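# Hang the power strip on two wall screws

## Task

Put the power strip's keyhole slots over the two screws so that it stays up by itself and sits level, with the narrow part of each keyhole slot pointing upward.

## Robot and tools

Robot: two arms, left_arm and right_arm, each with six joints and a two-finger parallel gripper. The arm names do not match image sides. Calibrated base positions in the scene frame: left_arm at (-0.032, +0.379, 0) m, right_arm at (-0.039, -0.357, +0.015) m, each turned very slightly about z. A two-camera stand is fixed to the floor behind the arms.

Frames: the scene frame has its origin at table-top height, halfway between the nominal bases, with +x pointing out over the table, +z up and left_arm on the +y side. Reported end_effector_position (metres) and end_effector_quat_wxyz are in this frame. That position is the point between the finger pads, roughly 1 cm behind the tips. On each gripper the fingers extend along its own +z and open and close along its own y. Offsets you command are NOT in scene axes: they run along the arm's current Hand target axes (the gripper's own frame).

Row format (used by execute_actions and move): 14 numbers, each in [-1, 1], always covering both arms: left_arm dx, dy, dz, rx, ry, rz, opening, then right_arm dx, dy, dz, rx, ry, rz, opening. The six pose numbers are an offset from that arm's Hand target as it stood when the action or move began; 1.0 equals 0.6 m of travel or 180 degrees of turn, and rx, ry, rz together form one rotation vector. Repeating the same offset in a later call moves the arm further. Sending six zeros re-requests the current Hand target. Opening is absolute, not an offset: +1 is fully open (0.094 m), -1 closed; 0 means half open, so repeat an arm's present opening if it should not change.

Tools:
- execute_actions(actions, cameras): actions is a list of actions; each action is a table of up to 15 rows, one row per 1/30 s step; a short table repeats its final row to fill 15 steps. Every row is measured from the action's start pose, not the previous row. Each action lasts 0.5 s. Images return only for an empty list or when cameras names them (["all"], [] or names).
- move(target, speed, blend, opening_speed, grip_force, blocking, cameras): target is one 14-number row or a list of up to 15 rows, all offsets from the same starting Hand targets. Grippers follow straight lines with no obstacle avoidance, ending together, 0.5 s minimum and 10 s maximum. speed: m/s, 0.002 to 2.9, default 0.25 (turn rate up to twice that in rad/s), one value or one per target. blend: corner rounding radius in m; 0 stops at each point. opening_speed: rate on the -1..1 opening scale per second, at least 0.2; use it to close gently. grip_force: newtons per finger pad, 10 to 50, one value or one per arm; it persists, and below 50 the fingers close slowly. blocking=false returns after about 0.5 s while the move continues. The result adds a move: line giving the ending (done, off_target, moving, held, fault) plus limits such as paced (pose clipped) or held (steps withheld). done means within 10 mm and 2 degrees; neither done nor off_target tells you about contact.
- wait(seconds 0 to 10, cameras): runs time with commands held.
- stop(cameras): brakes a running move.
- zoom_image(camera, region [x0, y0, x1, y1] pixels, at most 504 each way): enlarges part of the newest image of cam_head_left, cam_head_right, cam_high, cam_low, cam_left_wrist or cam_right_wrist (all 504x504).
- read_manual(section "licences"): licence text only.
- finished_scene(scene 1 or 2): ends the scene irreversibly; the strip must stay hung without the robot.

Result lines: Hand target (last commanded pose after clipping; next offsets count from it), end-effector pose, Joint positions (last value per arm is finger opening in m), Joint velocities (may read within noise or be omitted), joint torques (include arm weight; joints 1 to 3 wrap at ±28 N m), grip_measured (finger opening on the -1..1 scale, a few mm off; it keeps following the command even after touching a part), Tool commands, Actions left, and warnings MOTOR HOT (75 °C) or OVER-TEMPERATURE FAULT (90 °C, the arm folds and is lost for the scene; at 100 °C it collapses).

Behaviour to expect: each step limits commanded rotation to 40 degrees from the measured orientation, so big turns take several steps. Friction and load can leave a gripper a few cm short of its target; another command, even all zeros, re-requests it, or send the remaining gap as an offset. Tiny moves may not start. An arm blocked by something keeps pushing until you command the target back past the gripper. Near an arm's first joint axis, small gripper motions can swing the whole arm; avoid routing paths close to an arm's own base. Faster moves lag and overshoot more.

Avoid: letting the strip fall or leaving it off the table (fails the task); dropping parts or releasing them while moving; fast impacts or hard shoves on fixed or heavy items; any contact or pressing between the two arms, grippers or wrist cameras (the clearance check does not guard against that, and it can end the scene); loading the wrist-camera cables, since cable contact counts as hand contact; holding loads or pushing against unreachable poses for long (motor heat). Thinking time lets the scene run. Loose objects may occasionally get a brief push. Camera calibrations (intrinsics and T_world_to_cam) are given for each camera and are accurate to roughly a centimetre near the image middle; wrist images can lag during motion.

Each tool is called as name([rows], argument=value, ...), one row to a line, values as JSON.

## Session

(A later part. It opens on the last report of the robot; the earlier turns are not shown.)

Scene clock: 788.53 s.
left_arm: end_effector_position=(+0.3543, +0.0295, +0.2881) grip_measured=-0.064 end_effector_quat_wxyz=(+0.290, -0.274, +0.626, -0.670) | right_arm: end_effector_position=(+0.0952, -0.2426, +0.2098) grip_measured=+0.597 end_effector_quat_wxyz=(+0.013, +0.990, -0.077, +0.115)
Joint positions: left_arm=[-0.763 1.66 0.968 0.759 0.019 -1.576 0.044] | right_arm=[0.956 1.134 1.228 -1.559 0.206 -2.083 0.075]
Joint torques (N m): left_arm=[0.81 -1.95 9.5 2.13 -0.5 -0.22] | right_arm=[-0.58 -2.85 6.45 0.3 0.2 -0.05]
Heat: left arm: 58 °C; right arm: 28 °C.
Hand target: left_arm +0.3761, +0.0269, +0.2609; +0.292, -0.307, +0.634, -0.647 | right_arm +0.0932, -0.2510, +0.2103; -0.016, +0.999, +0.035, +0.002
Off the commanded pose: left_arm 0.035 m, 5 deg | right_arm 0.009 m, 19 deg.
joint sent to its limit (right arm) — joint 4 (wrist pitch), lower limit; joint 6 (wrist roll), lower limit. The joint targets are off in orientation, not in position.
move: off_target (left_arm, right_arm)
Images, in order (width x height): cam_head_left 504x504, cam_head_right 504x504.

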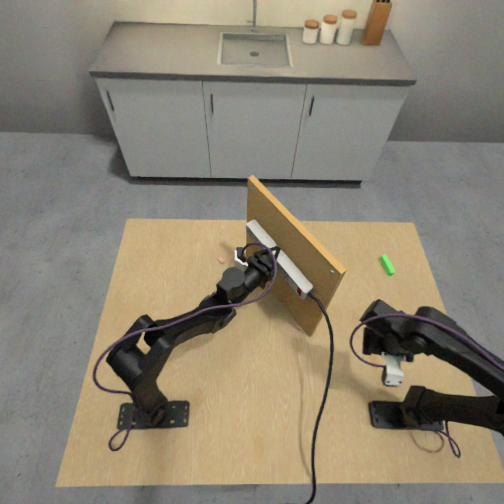

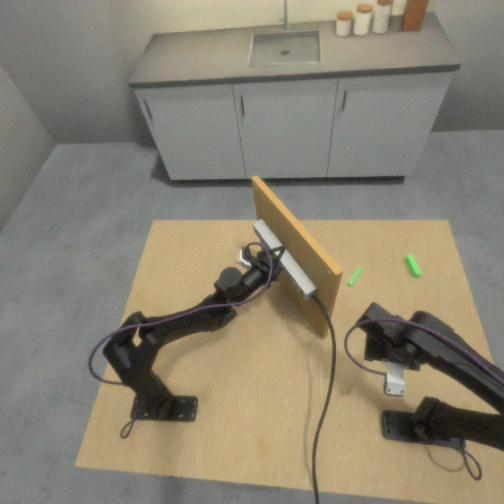

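move([
  [0,-0.02,0.05,0,0,0,-1,0,0,0,0,0,0,0.6],
  [0,-0.01,-0.03,0,0,0,-1,0,0,0,0,0,0,0.6],
], speed=0.08)

move([
  [0.02,0.015,-0.01,0,0,0.0,-1,0,0,0,0,0,0,0.6],
  [-0.02,0.015,-0.01,0,0,0.0,-1,0,0,0,0,0,0,0.6],
  [0.02,0.02,-0.01,0,0,0.0,-1,0,0,0,0,0,0,0.6],
  [0.0,0.01,-0.01,0,0,0,-1,0,0,0,0,0,0,0.6],
], speed=0.08, cameras=["cam_head_left","cam_head_right"])

zoom_image(camera="cam_head_left", region=[225, 200, 345, 320])

zoom_image(camera="cam_head_right", region=[225, 200, 345, 320])

Scene clock: 807.17 s.
left_arm: end_effector_position=(+0.3552, +0.0317, +0.2427) grip_measured=-0.064 end_effector_quat_wxyz=(+0.276, -0.297, +0.669, -0.623) | right_arm: end_effector_position=(+0.0952, -0.2426, +0.2098) grip_measured=+0.597 end_effector_quat_wxyz=(+0.013, +0.990, -0.077, +0.115)
Joint positions: left_arm=[-0.763 1.677 0.94 0.666 0.006 -1.571 0.044] | right_arm=[0.956 1.134 1.228 -1.559 0.206 -2.083 0.075]
Joint torques (N m): left_arm=[0.87 -9.42 7.58 2.96 -0.36 -0.32] | right_arm=[-0.58 -2.86 6.45 0.3 0.2 -0.05]
Heat: left arm: 55 °C; right arm: 28 °C.
Hand target: left_arm +0.3623, +0.0386, +0.2668; +0.292, -0.307, +0.634, -0.647 | right_arm +0.0932, -0.2510, +0.2103; -0.016, +0.999, +0.035, +0.002
Off the commanded pose: left_arm 0.026 m, 5 deg | right_arm 0.009 m, 19 deg.
joint sent to its limit (right arm) — joint 4 (wrist pitch), lower limit; joint 6 (wrist roll), lower limit. The joint targets are off in orientation, not in position.
move: off_target (left_arm, right_arm)

Scene clock: 810.30 s.
left_arm: end_effector_position=(+0.3522, +0.0374, +0.2285) grip_measured=-0.064 end_effector_quat_wxyz=(+0.278, -0.305, +0.672, -0.615) | right_arm: end_effector_position=(+0.0952, -0.2426, +0.2098) grip_measured=+0.597 end_effector_quat_wxyz=(+0.013, +0.990, -0.077, +0.115)
Joint positions: left_arm=[-0.765 1.677 0.894 0.694 -0.012 -1.574 0.044] | right_arm=[0.956 1.134 1.228 -1.559 0.206 -2.083 0.075]
Joint torques (N m): left_arm=[0.98 -10.32 8.05 2.92 -0.15 -0.31] | right_arm=[-0.58 -2.85 6.43 0.3 0.2 -0.05]
Heat: left arm: 56 °C; right arm: 28 °C.
Hand target: left_arm +0.3576, +0.0423, +0.2607; +0.292, -0.307, +0.634, -0.647 | right_arm +0.0932, -0.2510, +0.2103; -0.016, +0.999, +0.035, +0.002
Off the commanded pose: left_arm 0.033 m, 6 deg | right_arm 0.009 m, 19 deg.
joint sent to its limit (right arm) — joint 4 (wrist pitch), lower limit; joint 6 (wrist roll), lower limit. The joint targets are off in orientation, not in position.
move: off_target (left_arm, right_arm)
Images, in order (width x height): cam_head_left 504x504, cam_head_right 504x504.

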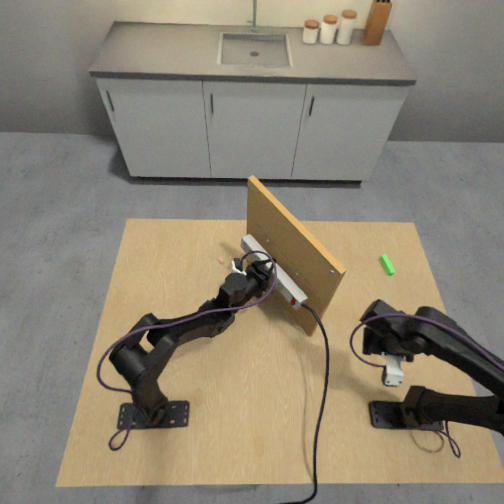

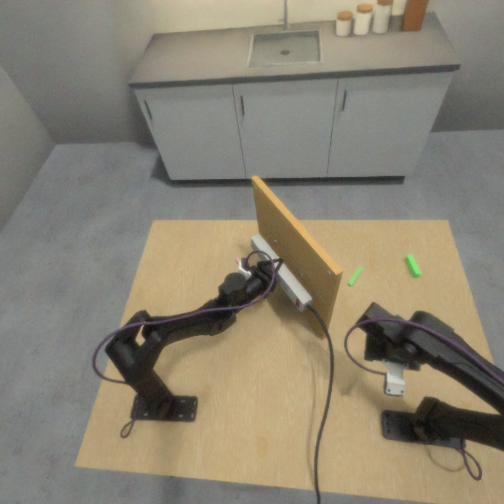

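Scaled by 4.200 from the camera's 504x504 image, which has a finer 720x720 frame.

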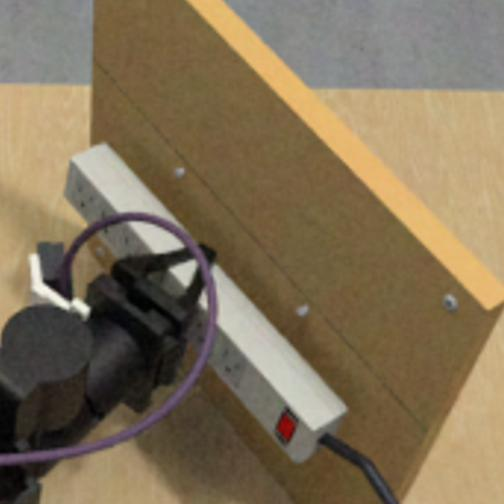

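Scaled by 4.200 from the camera's 504x504 image, which has a finer 720x720 frame.

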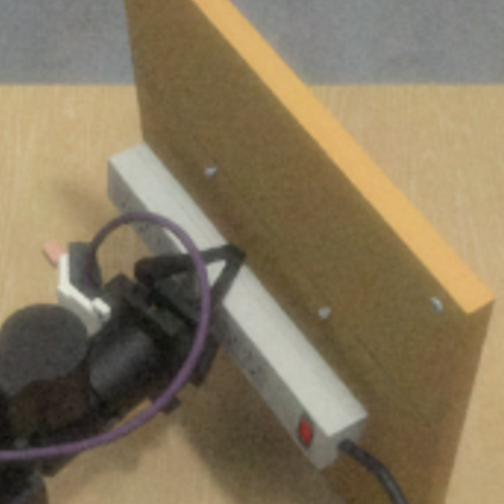

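move([
  [-0.01,0,-0.03,0,0.02,0,-1,0,0,0,0,0,0,0.6],
  [-0.01,-0.095,-0.025,0,0.05,-0.003,-1,0,0,0,0,0,0,0.6],
], speed=0.1, cameras=["cam_head_left","cam_head_right"])

zoom_image(camera="cam_head_left", region=[225, 200, 345, 320])

zoom_image(camera="cam_head_right", region=[225, 200, 345, 320])

Scene clock: 837.40 s.
left_arm: end_effector_position=(+0.3439, +0.0509, +0.2608) grip_measured=-0.064 end_effector_quat_wxyz=(+0.211, -0.265, +0.703, -0.626) | right_arm: end_effector_position=(+0.0952, -0.2426, +0.2098) grip_measured=+0.597 end_effector_quat_wxyz=(+0.013, +0.990, -0.077, +0.115)
Joint positions: left_arm=[-0.661 1.563 0.961 0.469 0.254 -1.574 0.044] | right_arm=[0.956 1.134 1.228 -1.559 0.206 -2.083 0.075]
Joint torques (N m): left_arm=[1.21 -12.05 11.17 2.92 -0.12 -0.39] | right_arm=[-0.58 -2.85 6.45 0.3 0.2 -0.05]
Heat: left arm: 59 °C; right arm: 28 °C.
Hand target: left_arm +0.3506, +0.0580, +0.3174; +0.239, -0.258, +0.654, -0.670 | right_arm +0.0932, -0.2510, +0.2103; -0.016, +0.999, +0.035, +0.002
Off the commanded pose: left_arm 0.057 m, 8 deg | right_arm 0.009 m, 19 deg.
joint sent to its limit (right arm) — joint 4 (wrist pitch), lower limit; joint 6 (wrist roll), lower limit. The joint targets are off in orientation, not in position.
move: off_target (left_arm, right_arm)
Images, in order (width x height): cam_head_left 504x504, cam_head_right 504x504.

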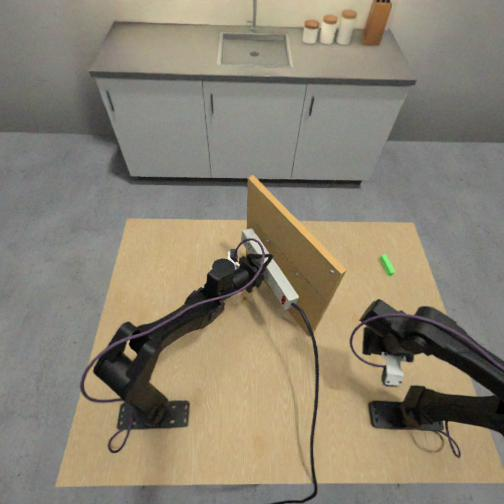

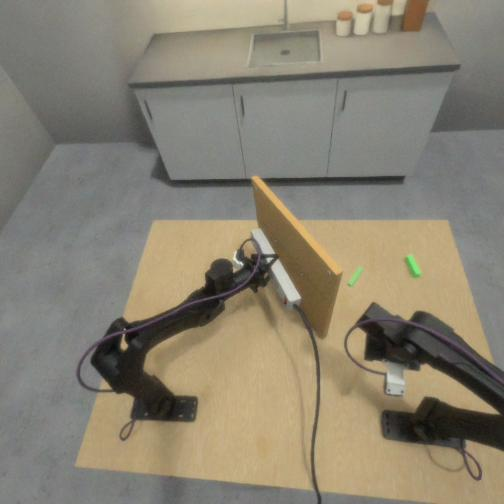

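Scaled by 4.200 from the camera's 504x504 image, which has a finer 720x720 frame.

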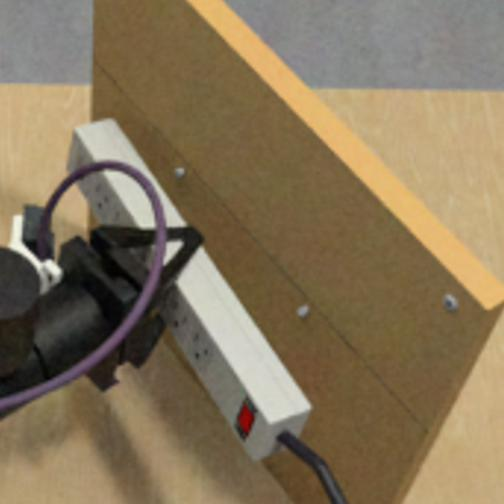

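Scaled by 4.200 from the camera's 504x504 image, which has a finer 720x720 frame.

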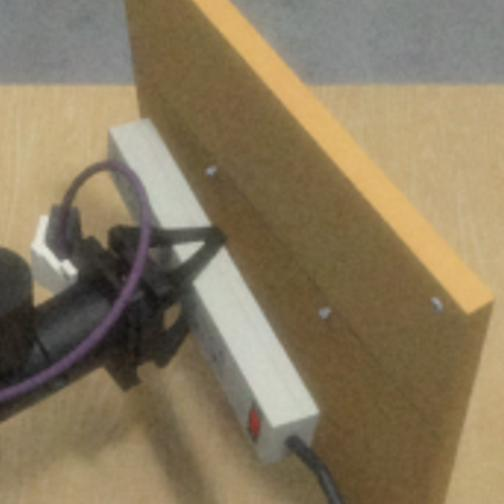

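move([
  [0.008,0.0,0.03,0,-0.03,0.018,-1,0,0,0,0,0,0,0.6],
  [0.008,0.006,0.06,0,-0.03,0.018,-1,0,0,0,0,0,0,0.6],
], speed=0.1, cameras=["cam_head_left","cam_head_right"])

zoom_image(camera="cam_head_left", region=[225, 200, 345, 320])

zoom_image(camera="cam_head_right", region=[225, 200, 345, 320])

Scene clock: 858.60 s.
left_arm: end_effector_position=(+0.3529, +0.0284, +0.2739) grip_measured=-0.064 end_effector_quat_wxyz=(+0.260, -0.262, +0.698, -0.614) | right_arm: end_effector_position=(+0.0952, -0.2426, +0.2098) grip_measured=+0.597 end_effector_quat_wxyz=(+0.013, +0.990, -0.077, +0.115)
Joint positions: left_arm=[-0.736 1.619 1.054 0.454 0.106 -1.516 0.044] | right_arm=[0.956 1.134 1.228 -1.559 0.206 -2.083 0.075]
Joint torques (N m): left_arm=[0.61 -7.24 12.72 3.16 -0.46 -0.45] | right_arm=[-0.58 -2.85 6.43 0.3 0.2 -0.05]
Heat: left arm: 59 °C; right arm: 28 °C.
Hand target: left_arm +0.3705, +0.0275, +0.3144; +0.288, -0.270, +0.649, -0.651 | right_arm +0.0932, -0.2510, +0.2103; -0.016, +0.999, +0.035, +0.002
Off the commanded pose: left_arm 0.044 m, 8 deg | right_arm 0.009 m, 19 deg.
joint sent to its limit (right arm) — joint 4 (wrist pitch), lower limit; joint 6 (wrist roll), lower limit. The joint targets are off in orientation, not in position.
move: off_target (left_arm, right_arm)
Images, in order (width x height): cam_head_left 504x504, cam_head_right 504x504.

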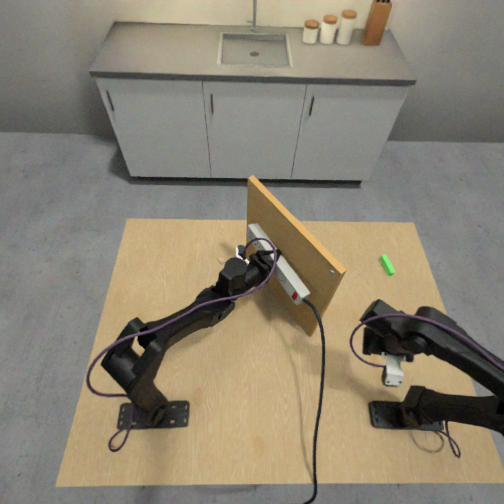

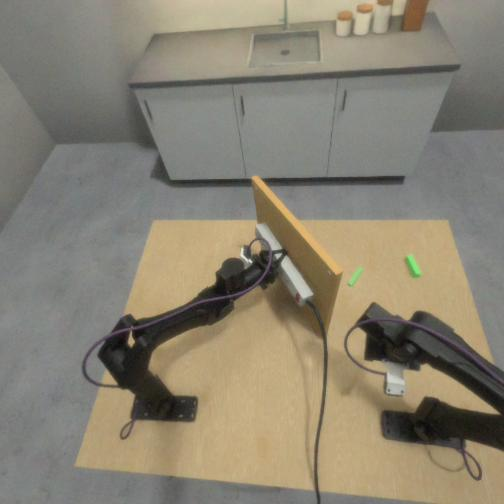

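Scaled by 4.200 from the camera's 504x504 image, which has a finer 720x720 frame.

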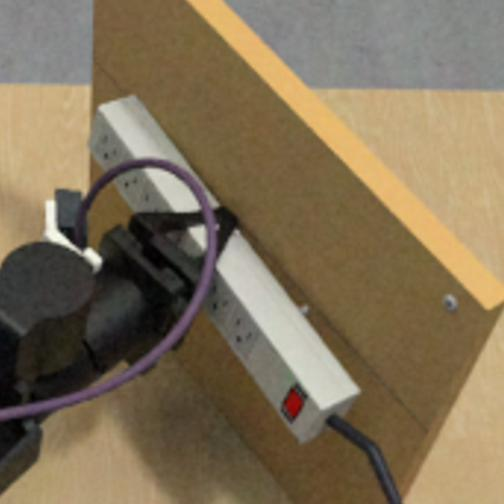

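Scaled by 4.200 from the camera's 504x504 image, which has a finer 720x720 frame.

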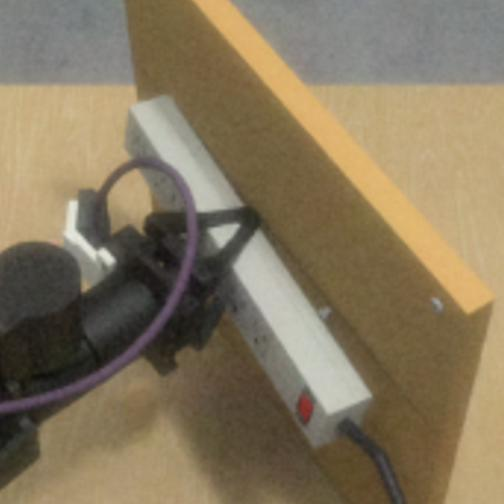

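move([
  [0.0,-0.03,-0.03,0,-0.03,-0.004,-1,0,0,0,0,0,0,0.6],
  [0.006,-0.03,0.01,0,-0.05,-0.004,-1,0,0,0,0,0,0,0.6],
], speed=0.1, cameras=["cam_head_left","cam_head_right"])

zoom_image(camera="cam_head_left", region=[225, 200, 345, 320])

zoom_image(camera="cam_head_right", region=[225, 200, 345, 320])

Scene clock: 875.30 s.
left_arm: end_effector_position=(+0.3466, +0.0212, +0.2816) grip_measured=-0.064 end_effector_quat_wxyz=(+0.300, -0.303, +0.692, -0.582) | right_arm: end_effector_position=(+0.0952, -0.2426, +0.2098) grip_measured=+0.597 end_effector_quat_wxyz=(+0.013, +0.990, -0.077, +0.115)
Joint positions: left_arm=[-0.832 1.607 1.107 0.355 -0.118 -1.524 0.044] | right_arm=[0.956 1.134 1.228 -1.559 0.206 -2.083 0.075]
Joint torques (N m): left_arm=[1.14 -6.16 14.34 3.51 -0.75 -0.48] | right_arm=[-0.59 -2.85 6.43 0.3 0.2 -0.05]
Heat: left arm: 60 °C; right arm: 28 °C.
Hand target: left_arm +0.3720, +0.0208, +0.3324; +0.334, -0.325, +0.622, -0.629 | right_arm +0.0932, -0.2510, +0.2103; -0.016, +0.999, +0.035, +0.002
Off the commanded pose: left_arm 0.057 m, 11 deg | right_arm 0.009 m, 19 deg.
joint sent to its limit (right arm) — joint 4 (wrist pitch), lower limit; joint 6 (wrist roll), lower limit. The joint targets are off in orientation, not in position.
move: off_target (left_arm, right_arm)
Images, in order (width x height): cam_head_left 504x504, cam_head_right 504x504.

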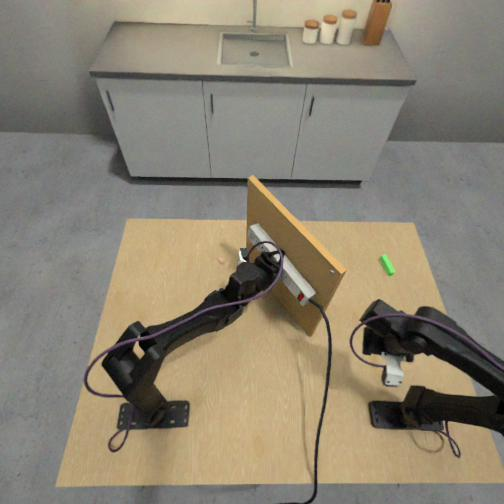

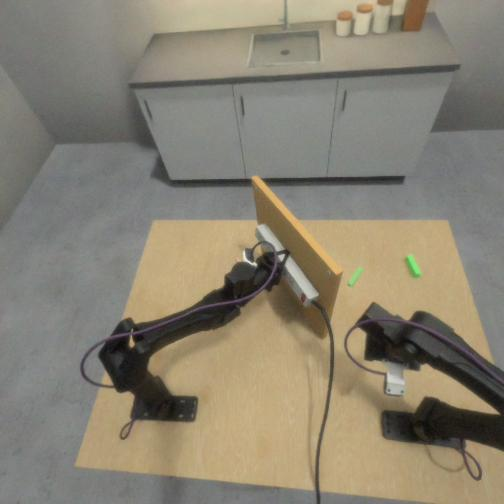

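Scaled by 4.200 from the camera's 504x504 image, which has a finer 720x720 frame.

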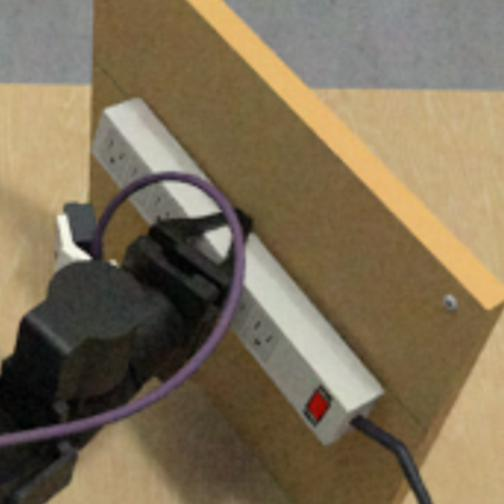

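Scaled by 4.200 from the camera's 504x504 image, which has a finer 720x720 frame.

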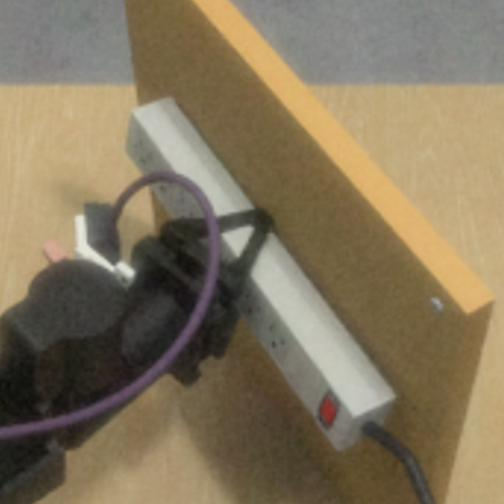

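move([
  [-0.02,-0.005,-0.02,0,0.03,-0.025,-1,0,0,0,0,0,0,0.6],
  [-0.02,-0.005,0.0,0,0.04,-0.025,-1,0,0,0,0,0,0,0.6],
], speed=0.1, cameras=["cam_head_left","cam_head_right"])

zoom_image(camera="cam_head_left", region=[225, 200, 345, 320])

zoom_image(camera="cam_head_right", region=[225, 200, 345, 320])

Scene clock: 894.37 s.
left_arm: end_effector_position=(+0.3635, +0.0331, +0.2907) grip_measured=-0.064 end_effector_quat_wxyz=(+0.255, -0.313, +0.679, -0.613) | right_arm: end_effector_position=(+0.0952, -0.2426, +0.2098) grip_measured=+0.597 end_effector_quat_wxyz=(+0.013, +0.990, -0.077, +0.115)
Joint positions: left_arm=[-0.74 1.615 1.127 0.369 0.038 -1.603 0.044] | right_arm=[0.956 1.134 1.228 -1.559 0.206 -2.083 0.075]
Joint torques (N m): left_arm=[1.63 -7.2 13 3.27 -0.05 -0.45] | right_arm=[-0.58 -2.85 6.43 0.3 0.2 -0.05]
Heat: left arm: 62 °C; right arm: 28 °C.
Hand target: left_arm +0.3788, +0.0306, +0.3355; +0.269, -0.309, +0.629, -0.661 | right_arm +0.0932, -0.2510, +0.2103; -0.016, +0.999, +0.035, +0.002
Off the commanded pose: left_arm 0.047 m, 8 deg | right_arm 0.009 m, 19 deg.
joint sent to its limit (right arm) — joint 4 (wrist pitch), lower limit; joint 6 (wrist roll), lower limit. The joint targets are off in orientation, not in position.
move: off_target (left_arm, right_arm)
Images, in order (width x height): cam_head_left 504x504, cam_head_right 504x504.

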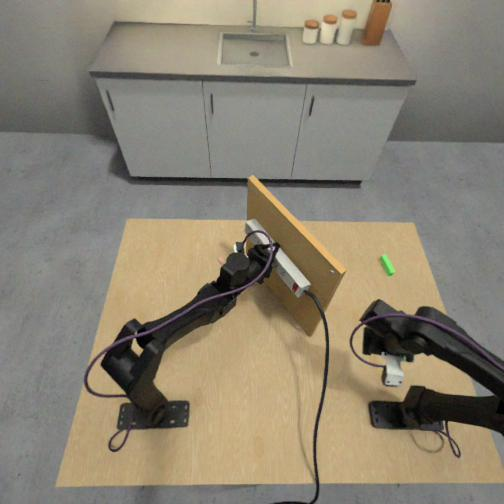

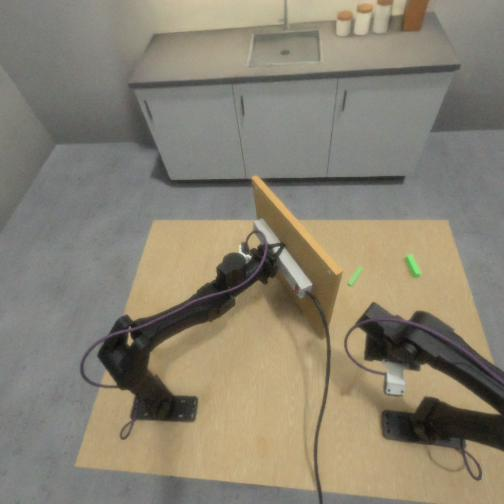

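Scaled by 4.200 from the camera's 504x504 image, which has a finer 720x720 frame.

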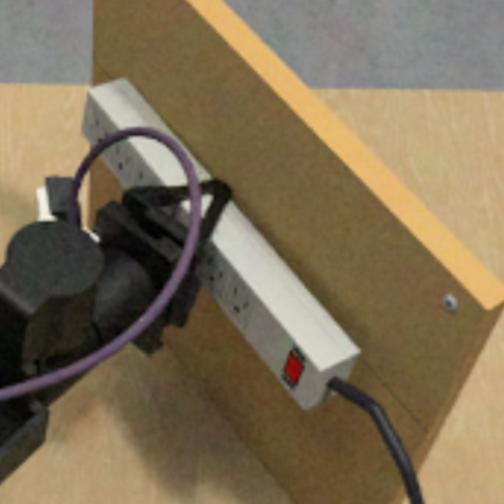

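Scaled by 4.200 from the camera's 504x504 image, which has a finer 720x720 frame.

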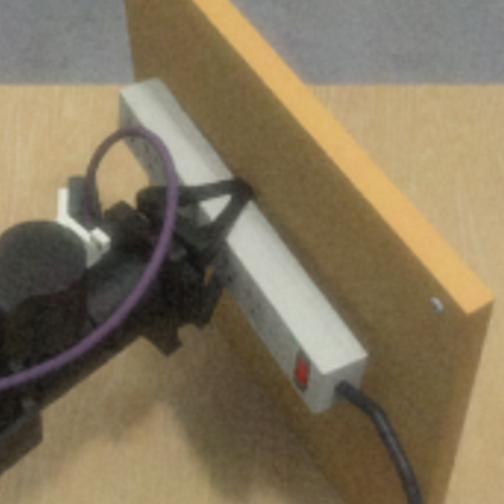

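move([
  [0.0,0.035,-0.025,0,0,0.003,-1,0,0,0,0,0,0,0.6],
  [0.0,0.035,0.01,0,0,0.003,-1,0,0,0,0,0,0,0.6],
], speed=0.1, cameras=["cam_head_left","cam_head_right"])

zoom_image(camera="cam_head_left", region=[225, 200, 345, 320])

zoom_image(camera="cam_head_right", region=[225, 200, 345, 320])

Scene clock: 908.43 s.
left_arm: end_effector_position=(+0.3655, +0.0316, +0.2836) grip_measured=-0.064 end_effector_quat_wxyz=(+0.260, -0.306, +0.669, -0.626) | right_arm: end_effector_position=(+0.0952, -0.2426, +0.2098) grip_measured=+0.597 end_effector_quat_wxyz=(+0.013, +0.990, -0.077, +0.115)
Joint positions: left_arm=[-0.738 1.638 1.084 0.473 0.041 -1.603 0.044] | right_arm=[0.956 1.134 1.228 -1.559 0.206 -2.083 0.075]
Joint torques (N m): left_arm=[0.68 -5.27 13.81 3.08 -0.16 -0.34] | right_arm=[-0.58 -2.85 6.43 0.3 0.2 -0.05]
Heat: left arm: 61 °C; right arm: 28 °C.
Hand target: left_arm +0.3825, +0.0252, +0.3147; +0.272, -0.306, +0.630, -0.660 | right_arm +0.0932, -0.2510, +0.2103; -0.016, +0.999, +0.035, +0.002
Off the commanded pose: left_arm 0.036 m, 6 deg | right_arm 0.009 m, 19 deg.
joint sent to its limit (right arm) — joint 4 (wrist pitch), lower limit; joint 6 (wrist roll), lower limit. The joint targets are off in orientation, not in position.
move: off_target (left_arm, right_arm)
Images, in order (width x height): cam_head_left 504x504, cam_head_right 504x504.

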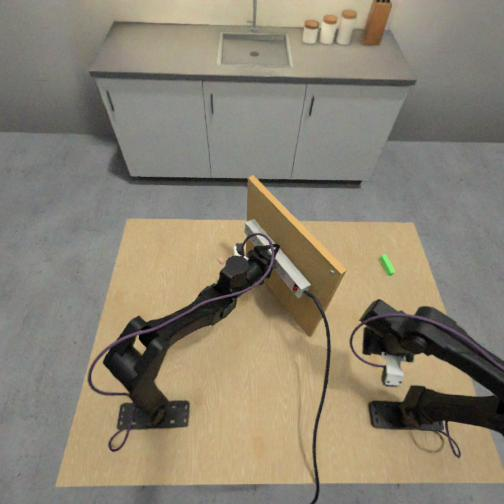

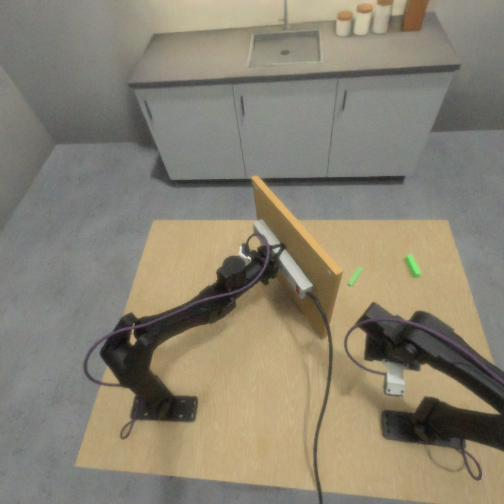

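Scaled by 4.200 from the camera's 504x504 image, which has a finer 720x720 frame.

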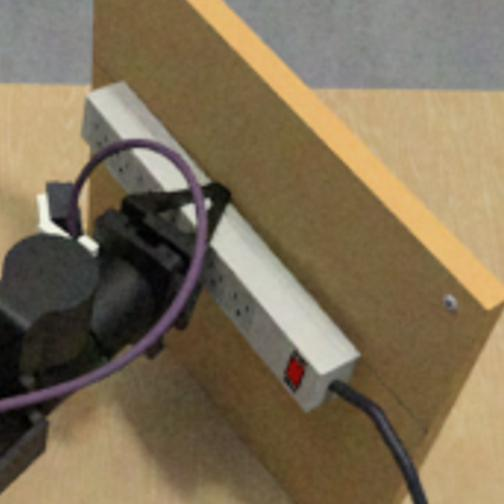

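Scaled by 4.200 from the camera's 504x504 image, which has a finer 720x720 frame.

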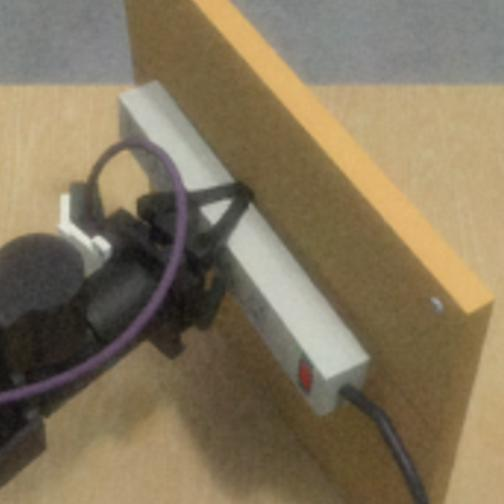

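move([
  [0.0,0.03,-0.03,0,0,0.003,-1,0,0,0,0,0,0,0.6],
  [0.0,0.03,0.005,0,0,0.003,-1,0,0,0,0,0,0,0.6],
], speed=0.1, cameras=["cam_head_left","cam_head_right"])

zoom_image(camera="cam_head_left", region=[225, 200, 345, 320])

zoom_image(camera="cam_head_right", region=[225, 200, 345, 320])

Scene clock: 916.83 s.
left_arm: end_effector_position=(+0.3685, +0.0320, +0.2715) grip_measured=-0.064 end_effector_quat_wxyz=(+0.267, -0.307, +0.662, -0.629) | right_arm: end_effector_position=(+0.0952, -0.2426, +0.2098) grip_measured=+0.597 end_effector_quat_wxyz=(+0.013, +0.990, -0.077, +0.115)
Joint positions: left_arm=[-0.738 1.666 1.046 0.555 0.028 -1.602 0.044] | right_arm=[0.956 1.134 1.228 -1.559 0.206 -2.083 0.075]
Joint torques (N m): left_arm=[0.64 -4.86 13.9 2.98 0 -0.23] | right_arm=[-0.58 -2.85 6.45 0.3 0.2 -0.05]
Heat: left arm: 61 °C; right arm: 28 °C.
Hand target: left_arm +0.3843, +0.0222, +0.2968; +0.275, -0.303, +0.632, -0.658 | right_arm +0.0932, -0.2510, +0.2103; -0.016, +0.999, +0.035, +0.002
Off the commanded pose: left_arm 0.031 m, 5 deg | right_arm 0.009 m, 19 deg.
joint sent to its limit (right arm) — joint 4 (wrist pitch), lower limit; joint 6 (wrist roll), lower limit. The joint targets are off in orientation, not in position.
move: off_target (left_arm, right_arm)
Images, in order (width x height): cam_head_left 504x504, cam_head_right 504x504.

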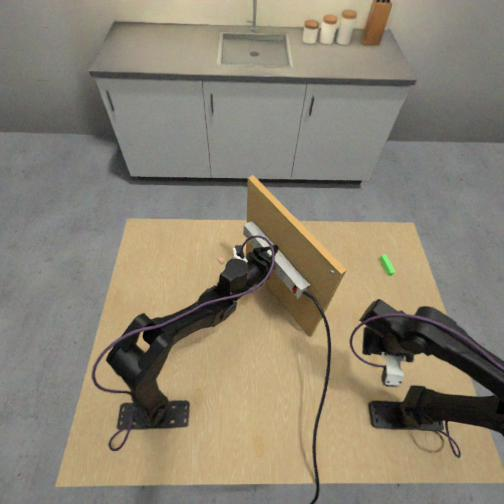

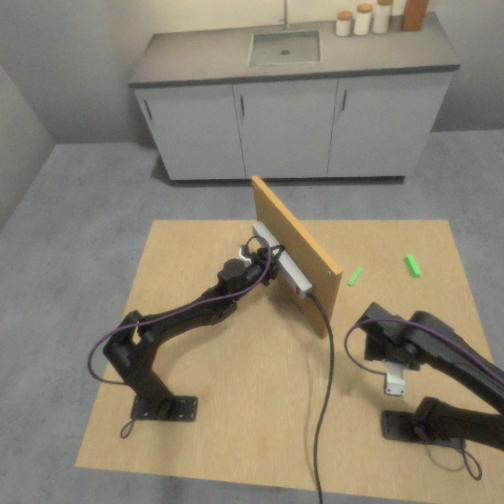

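Scaled by 4.200 from the camera's 504x504 image, which has a finer 720x720 frame.

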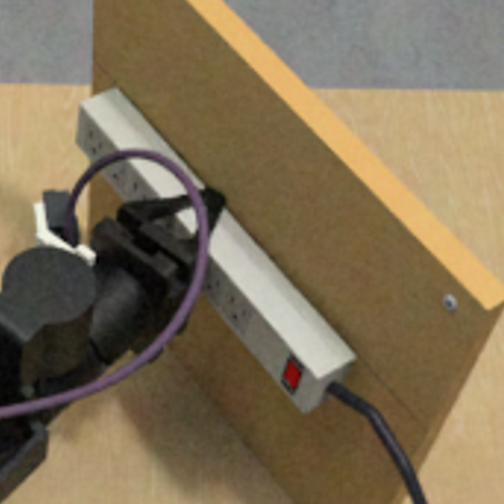

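Scaled by 4.200 from the camera's 504x504 image, which has a finer 720x720 frame.

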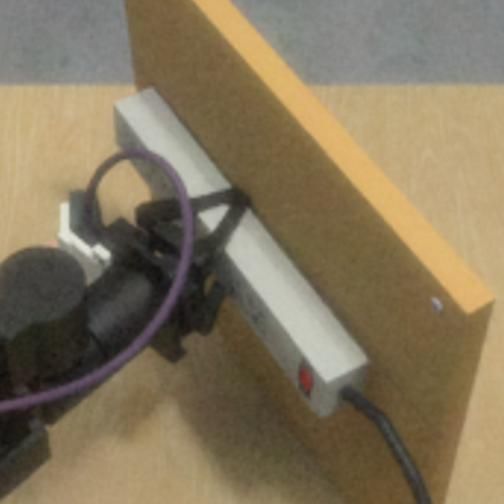

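move([
  [0.022,-0.005,-0.025,0,0,0,-1,0,0,0,0,0,0,0.6],
  [0.02,0.0,0.02,0,0,0.0,-1,0,0,0,0,0,0,0.6],
], speed=0.1, cameras=["cam_head_left","cam_head_right"])

zoom_image(camera="cam_head_left", region=[225, 200, 345, 320])

zoom_image(camera="cam_head_right", region=[225, 200, 345, 320])

Scene clock: 930.40 s.
left_arm: end_effector_position=(+0.3678, +0.0306, +0.2713) grip_measured=-0.064 end_effector_quat_wxyz=(+0.274, -0.314, +0.660, -0.625) | right_arm: end_effector_position=(+0.0952, -0.2426, +0.2098) grip_measured=+0.597 end_effector_quat_wxyz=(+0.013, +0.990, -0.077, +0.115)
Joint positions: left_arm=[-0.754 1.667 1.049 0.551 -0.008 -1.602 0.044] | right_arm=[0.956 1.134 1.228 -1.559 0.206 -2.083 0.075]
Joint torques (N m): left_arm=[-1.58 -2.21 17.51 2.94 0.02 -0.22] | right_arm=[-0.58 -2.85 6.43 0.3 0.2 -0.05]
Heat: left arm: 60 °C; right arm: 28 °C.
Hand target: left_arm +0.3853, +0.0053, +0.2974; +0.275, -0.303, +0.632, -0.658 | right_arm +0.0932, -0.2510, +0.2103; -0.016, +0.999, +0.035, +0.002
Off the commanded pose: left_arm 0.040 m, 5 deg | right_arm 0.009 m, 19 deg.
joint sent to its limit (right arm) — joint 4 (wrist pitch), lower limit; joint 6 (wrist roll), lower limit. The joint targets are off in orientation, not in position.
move: off_target (left_arm, right_arm)
Images, in order (width x height): cam_head_left 504x504, cam_head_right 504x504.

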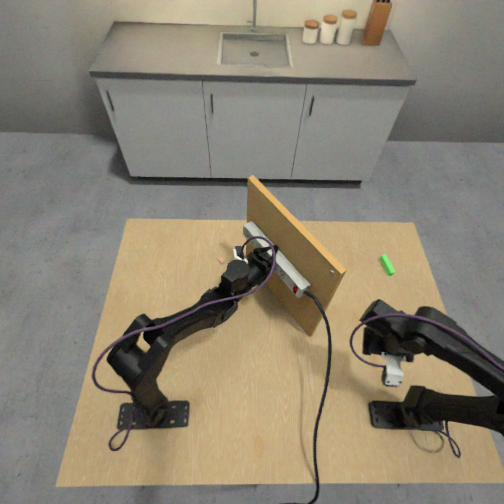

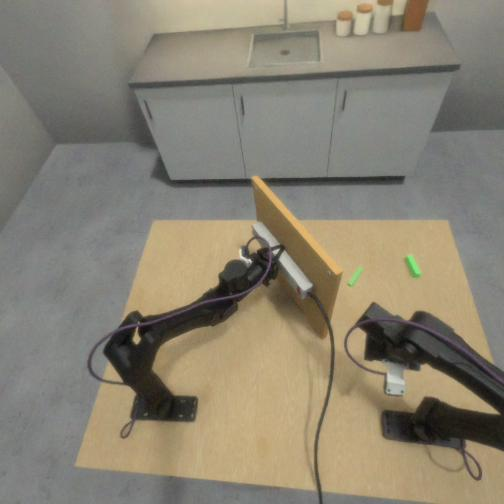

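Scaled by 4.200 from the camera's 504x504 image, which has a finer 720x720 frame.

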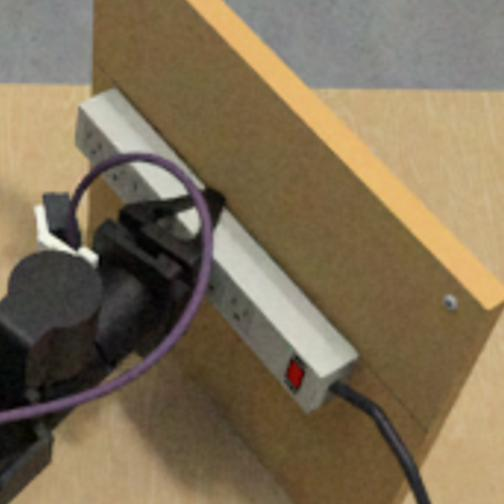

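Scaled by 4.200 from the camera's 504x504 image, which has a finer 720x720 frame.

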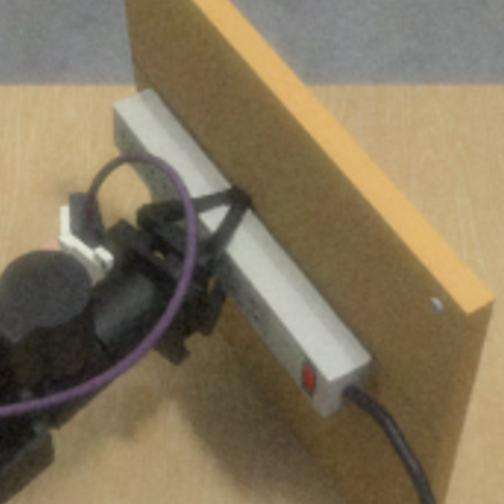

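move([
  [0.02,0.02,-0.03,0,0,0.01,-1,0,0,0,0,0,0,0.6],
  [-0.02,0.025,-0.03,0,0,-0.01,-1,0,0,0,0,0,0,0.6],
  [0.0,0.025,-0.03,0,0,0.0,-1,0,0,0,0,0,0,0.6],
], speed=0.08, cameras=["cam_head_left","cam_head_right"])

zoom_image(camera="cam_head_left", region=[225, 200, 345, 320])

zoom_image(camera="cam_head_right", region=[225, 200, 345, 320])

Scene clock: 941.90 s.
left_arm: end_effector_position=(+0.3677, +0.0306, +0.2718) grip_measured=-0.064 end_effector_quat_wxyz=(+0.279, -0.314, +0.652, -0.631) | right_arm: end_effector_position=(+0.0952, -0.2426, +0.2098) grip_measured=+0.597 end_effector_quat_wxyz=(+0.013, +0.990, -0.077, +0.115)
Joint positions: left_arm=[-0.758 1.673 1.036 0.589 -0.02 -1.604 0.044] | right_arm=[0.956 1.134 1.228 -1.559 0.206 -2.083 0.075]
Joint torques (N m): left_arm=[-0.99 -4.57 9.99 3.16 0.11 -0.23] | right_arm=[-0.58 -2.85 6.43 0.3 0.2 -0.05]
Heat: left arm: 58 °C; right arm: 28 °C.
Hand target: left_arm +0.3716, +0.0164, +0.2822; +0.275, -0.303, +0.632, -0.658 | right_arm +0.0932, -0.2510, +0.2103; -0.016, +0.999, +0.035, +0.002
Off the commanded pose: left_arm 0.018 m, 4 deg | right_arm 0.009 m, 19 deg.
joint sent to its limit (right arm) — joint 4 (wrist pitch), lower limit; joint 6 (wrist roll), lower limit. The joint targets are off in orientation, not in position.
move: off_target (left_arm, right_arm)
Images, in order (width x height): cam_head_left 504x504, cam_head_right 504x504.

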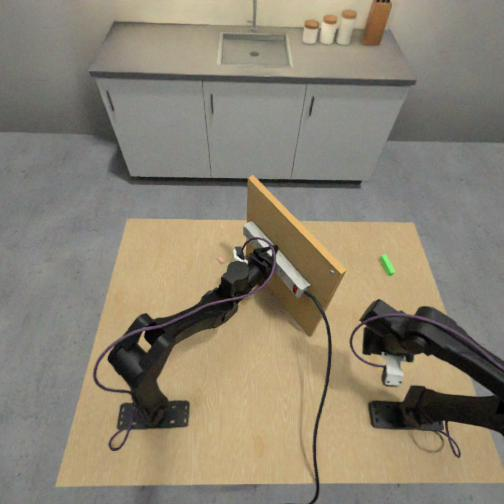

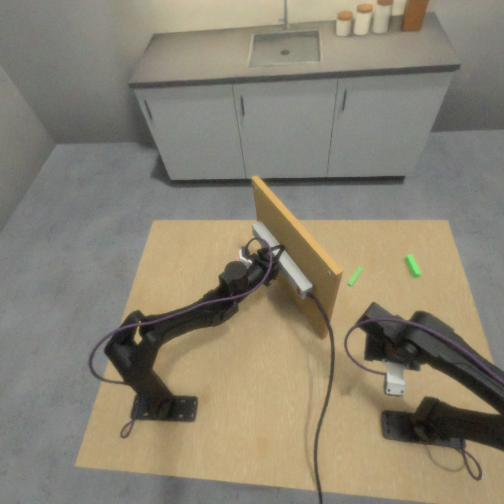

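Scaled by 4.200 from the camera's 504x504 image, which has a finer 720x720 frame.

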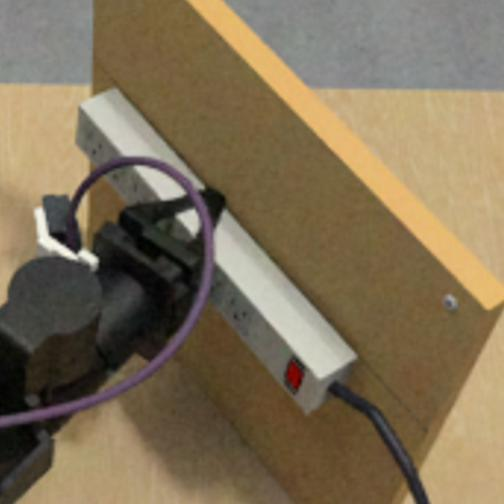

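Scaled by 4.200 from the camera's 504x504 image, which has a finer 720x720 frame.

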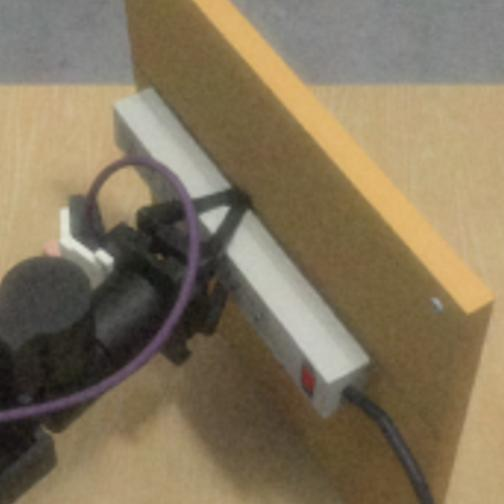

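move([
  [0.02,0.03,-0.015,0,0,0.015,-1,0,0,0,0,0,0,0.6],
  [-0.02,0.03,-0.015,0,0,-0.015,-1,0,0,0,0,0,0,0.6],
  [0.0,0.035,-0.01,0,0,0.01,-1,0,0,0,0,0,0,0.6],
], speed=0.08, cameras=["cam_head_left","cam_head_right"])

zoom_image(camera="cam_head_left", region=[225, 200, 345, 320])

zoom_image(camera="cam_head_right", region=[225, 200, 345, 320])

Scene clock: 953.00 s.
left_arm: end_effector_position=(+0.3711, +0.0325, +0.2611) grip_measured=-0.064 end_effector_quat_wxyz=(+0.295, -0.307, +0.638, -0.641) | right_arm: end_effector_position=(+0.0952, -0.2426, +0.2098) grip_measured=+0.597 end_effector_quat_wxyz=(+0.013, +0.990, -0.077, +0.115)
Joint positions: left_arm=[-0.755 1.714 0.987 0.725 -0.031 -1.587 0.044] | right_arm=[0.956 1.134 1.228 -1.559 0.206 -2.083 0.075]
Joint torques (N m): left_arm=[-1.74 -6.45 7.84 2.7 0.2 -0.08] | right_arm=[-0.58 -2.86 6.43 0.3 0.2 -0.05]
Heat: left arm: 59 °C; right arm: 28 °C.
Hand target: left_arm +0.3667, +0.0195, +0.2613; +0.286, -0.293, +0.636, -0.654 | right_arm +0.0932, -0.2510, +0.2103; -0.016, +0.999, +0.035, +0.002
Off the commanded pose: left_arm 0.014 m, 2 deg | right_arm 0.009 m, 19 deg.
joint sent to its limit (right arm) — joint 4 (wrist pitch), lower limit; joint 6 (wrist roll), lower limit. The joint targets are off in orientation, not in position.
move: off_target (left_arm, right_arm)
Images, in order (width x height): cam_head_left 504x504, cam_head_right 504x504.

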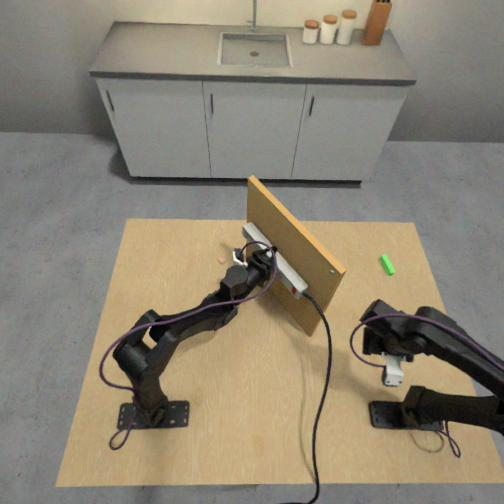

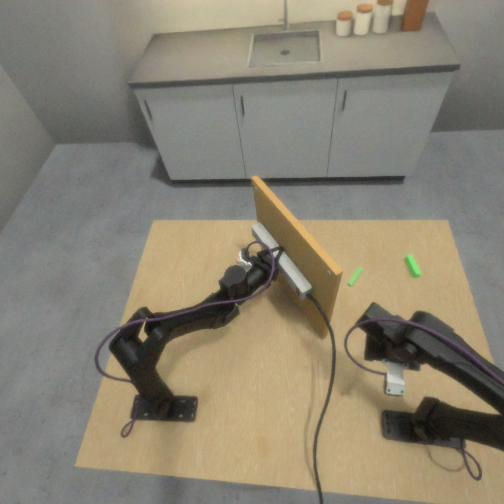

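Scaled by 4.200 from the camera's 504x504 image, which has a finer 720x720 frame.

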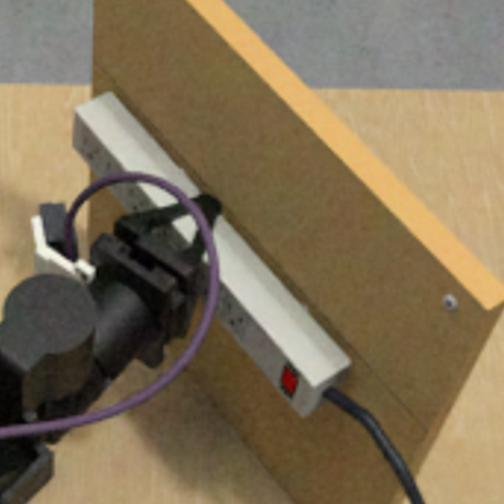

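Scaled by 4.200 from the camera's 504x504 image, which has a finer 720x720 frame.

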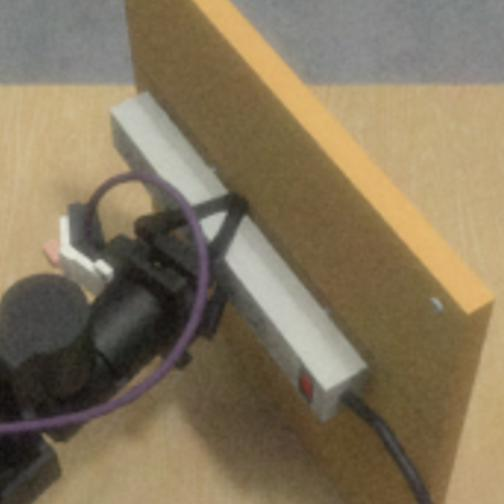

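zoom_image(camera="cam_head_left", region=[255, 230, 305, 280])

zoom_image(camera="cam_head_right", region=[260, 230, 310, 280])

wait(seconds=0.1, cameras=["cam_high"])

zoom_image(camera="cam_high", region=[200, 180, 320, 300])

Scaled by 10.080 from the camera's 504x504 image, which has a finer 720x720 frame.

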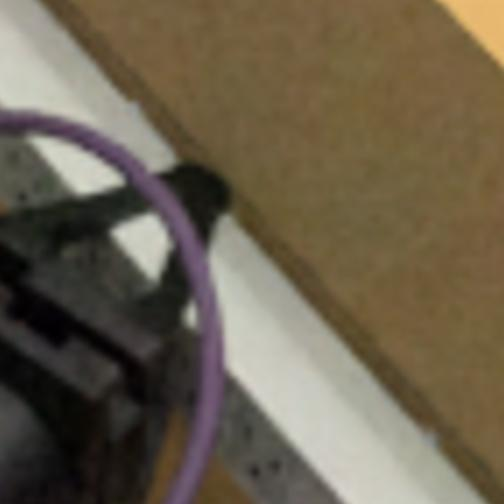

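Scaled by 10.080 from the camera's 504x504 image, which has a finer 720x720 frame.

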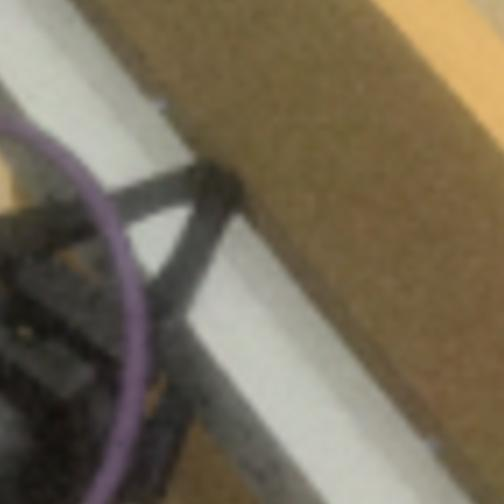

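Scene clock: 961.90 s.
left_arm: end_effector_position=(+0.3711, +0.0325, +0.2611) grip_measured=-0.064 end_effector_quat_wxyz=(+0.295, -0.307, +0.638, -0.641) | right_arm: end_effector_position=(+0.0952, -0.2426, +0.2098) grip_measured=+0.597 end_effector_quat_wxyz=(+0.013, +0.990, -0.077, +0.115)
Joint positions: left_arm=[-0.755 1.714 0.987 0.725 -0.031 -1.587 0.044] | right_arm=[0.956 1.134 1.228 -1.559 0.206 -2.083 0.075]
Joint torques (N m): left_arm=[-1.83 -6.54 7.87 2.67 0.21 -0.12] | right_arm=[-0.58 -2.85 6.43 0.3 0.2 -0.05]
Heat: left arm: 58 °C; right arm: 28 °C.
Hand target: left_arm +0.3667, +0.0195, +0.2611; +0.286, -0.293, +0.636, -0.654 | right_arm +0.0932, -0.2510, +0.2103; -0.016, +0.999, +0.035, +0.002
Tool commands: left_gripper/opening=-1.0 right_gripper/opening=+0.6
Off the commanded pose: left_arm 0.014 m, 2 deg | right_arm 0.009 m, 19 deg.
wait: 0.10 s; at rest from the start
Images, in order (width x height): cam_high 504x504.

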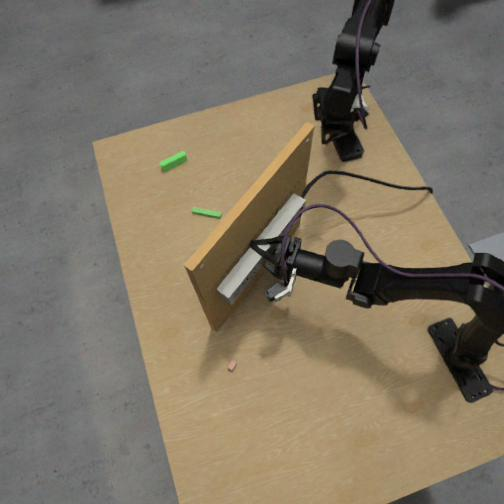

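Scaled by 4.200 from the camera's 504x504 image, which has a finer 720x720 frame.

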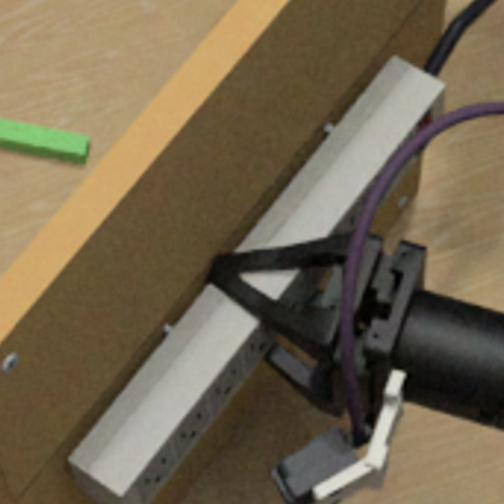

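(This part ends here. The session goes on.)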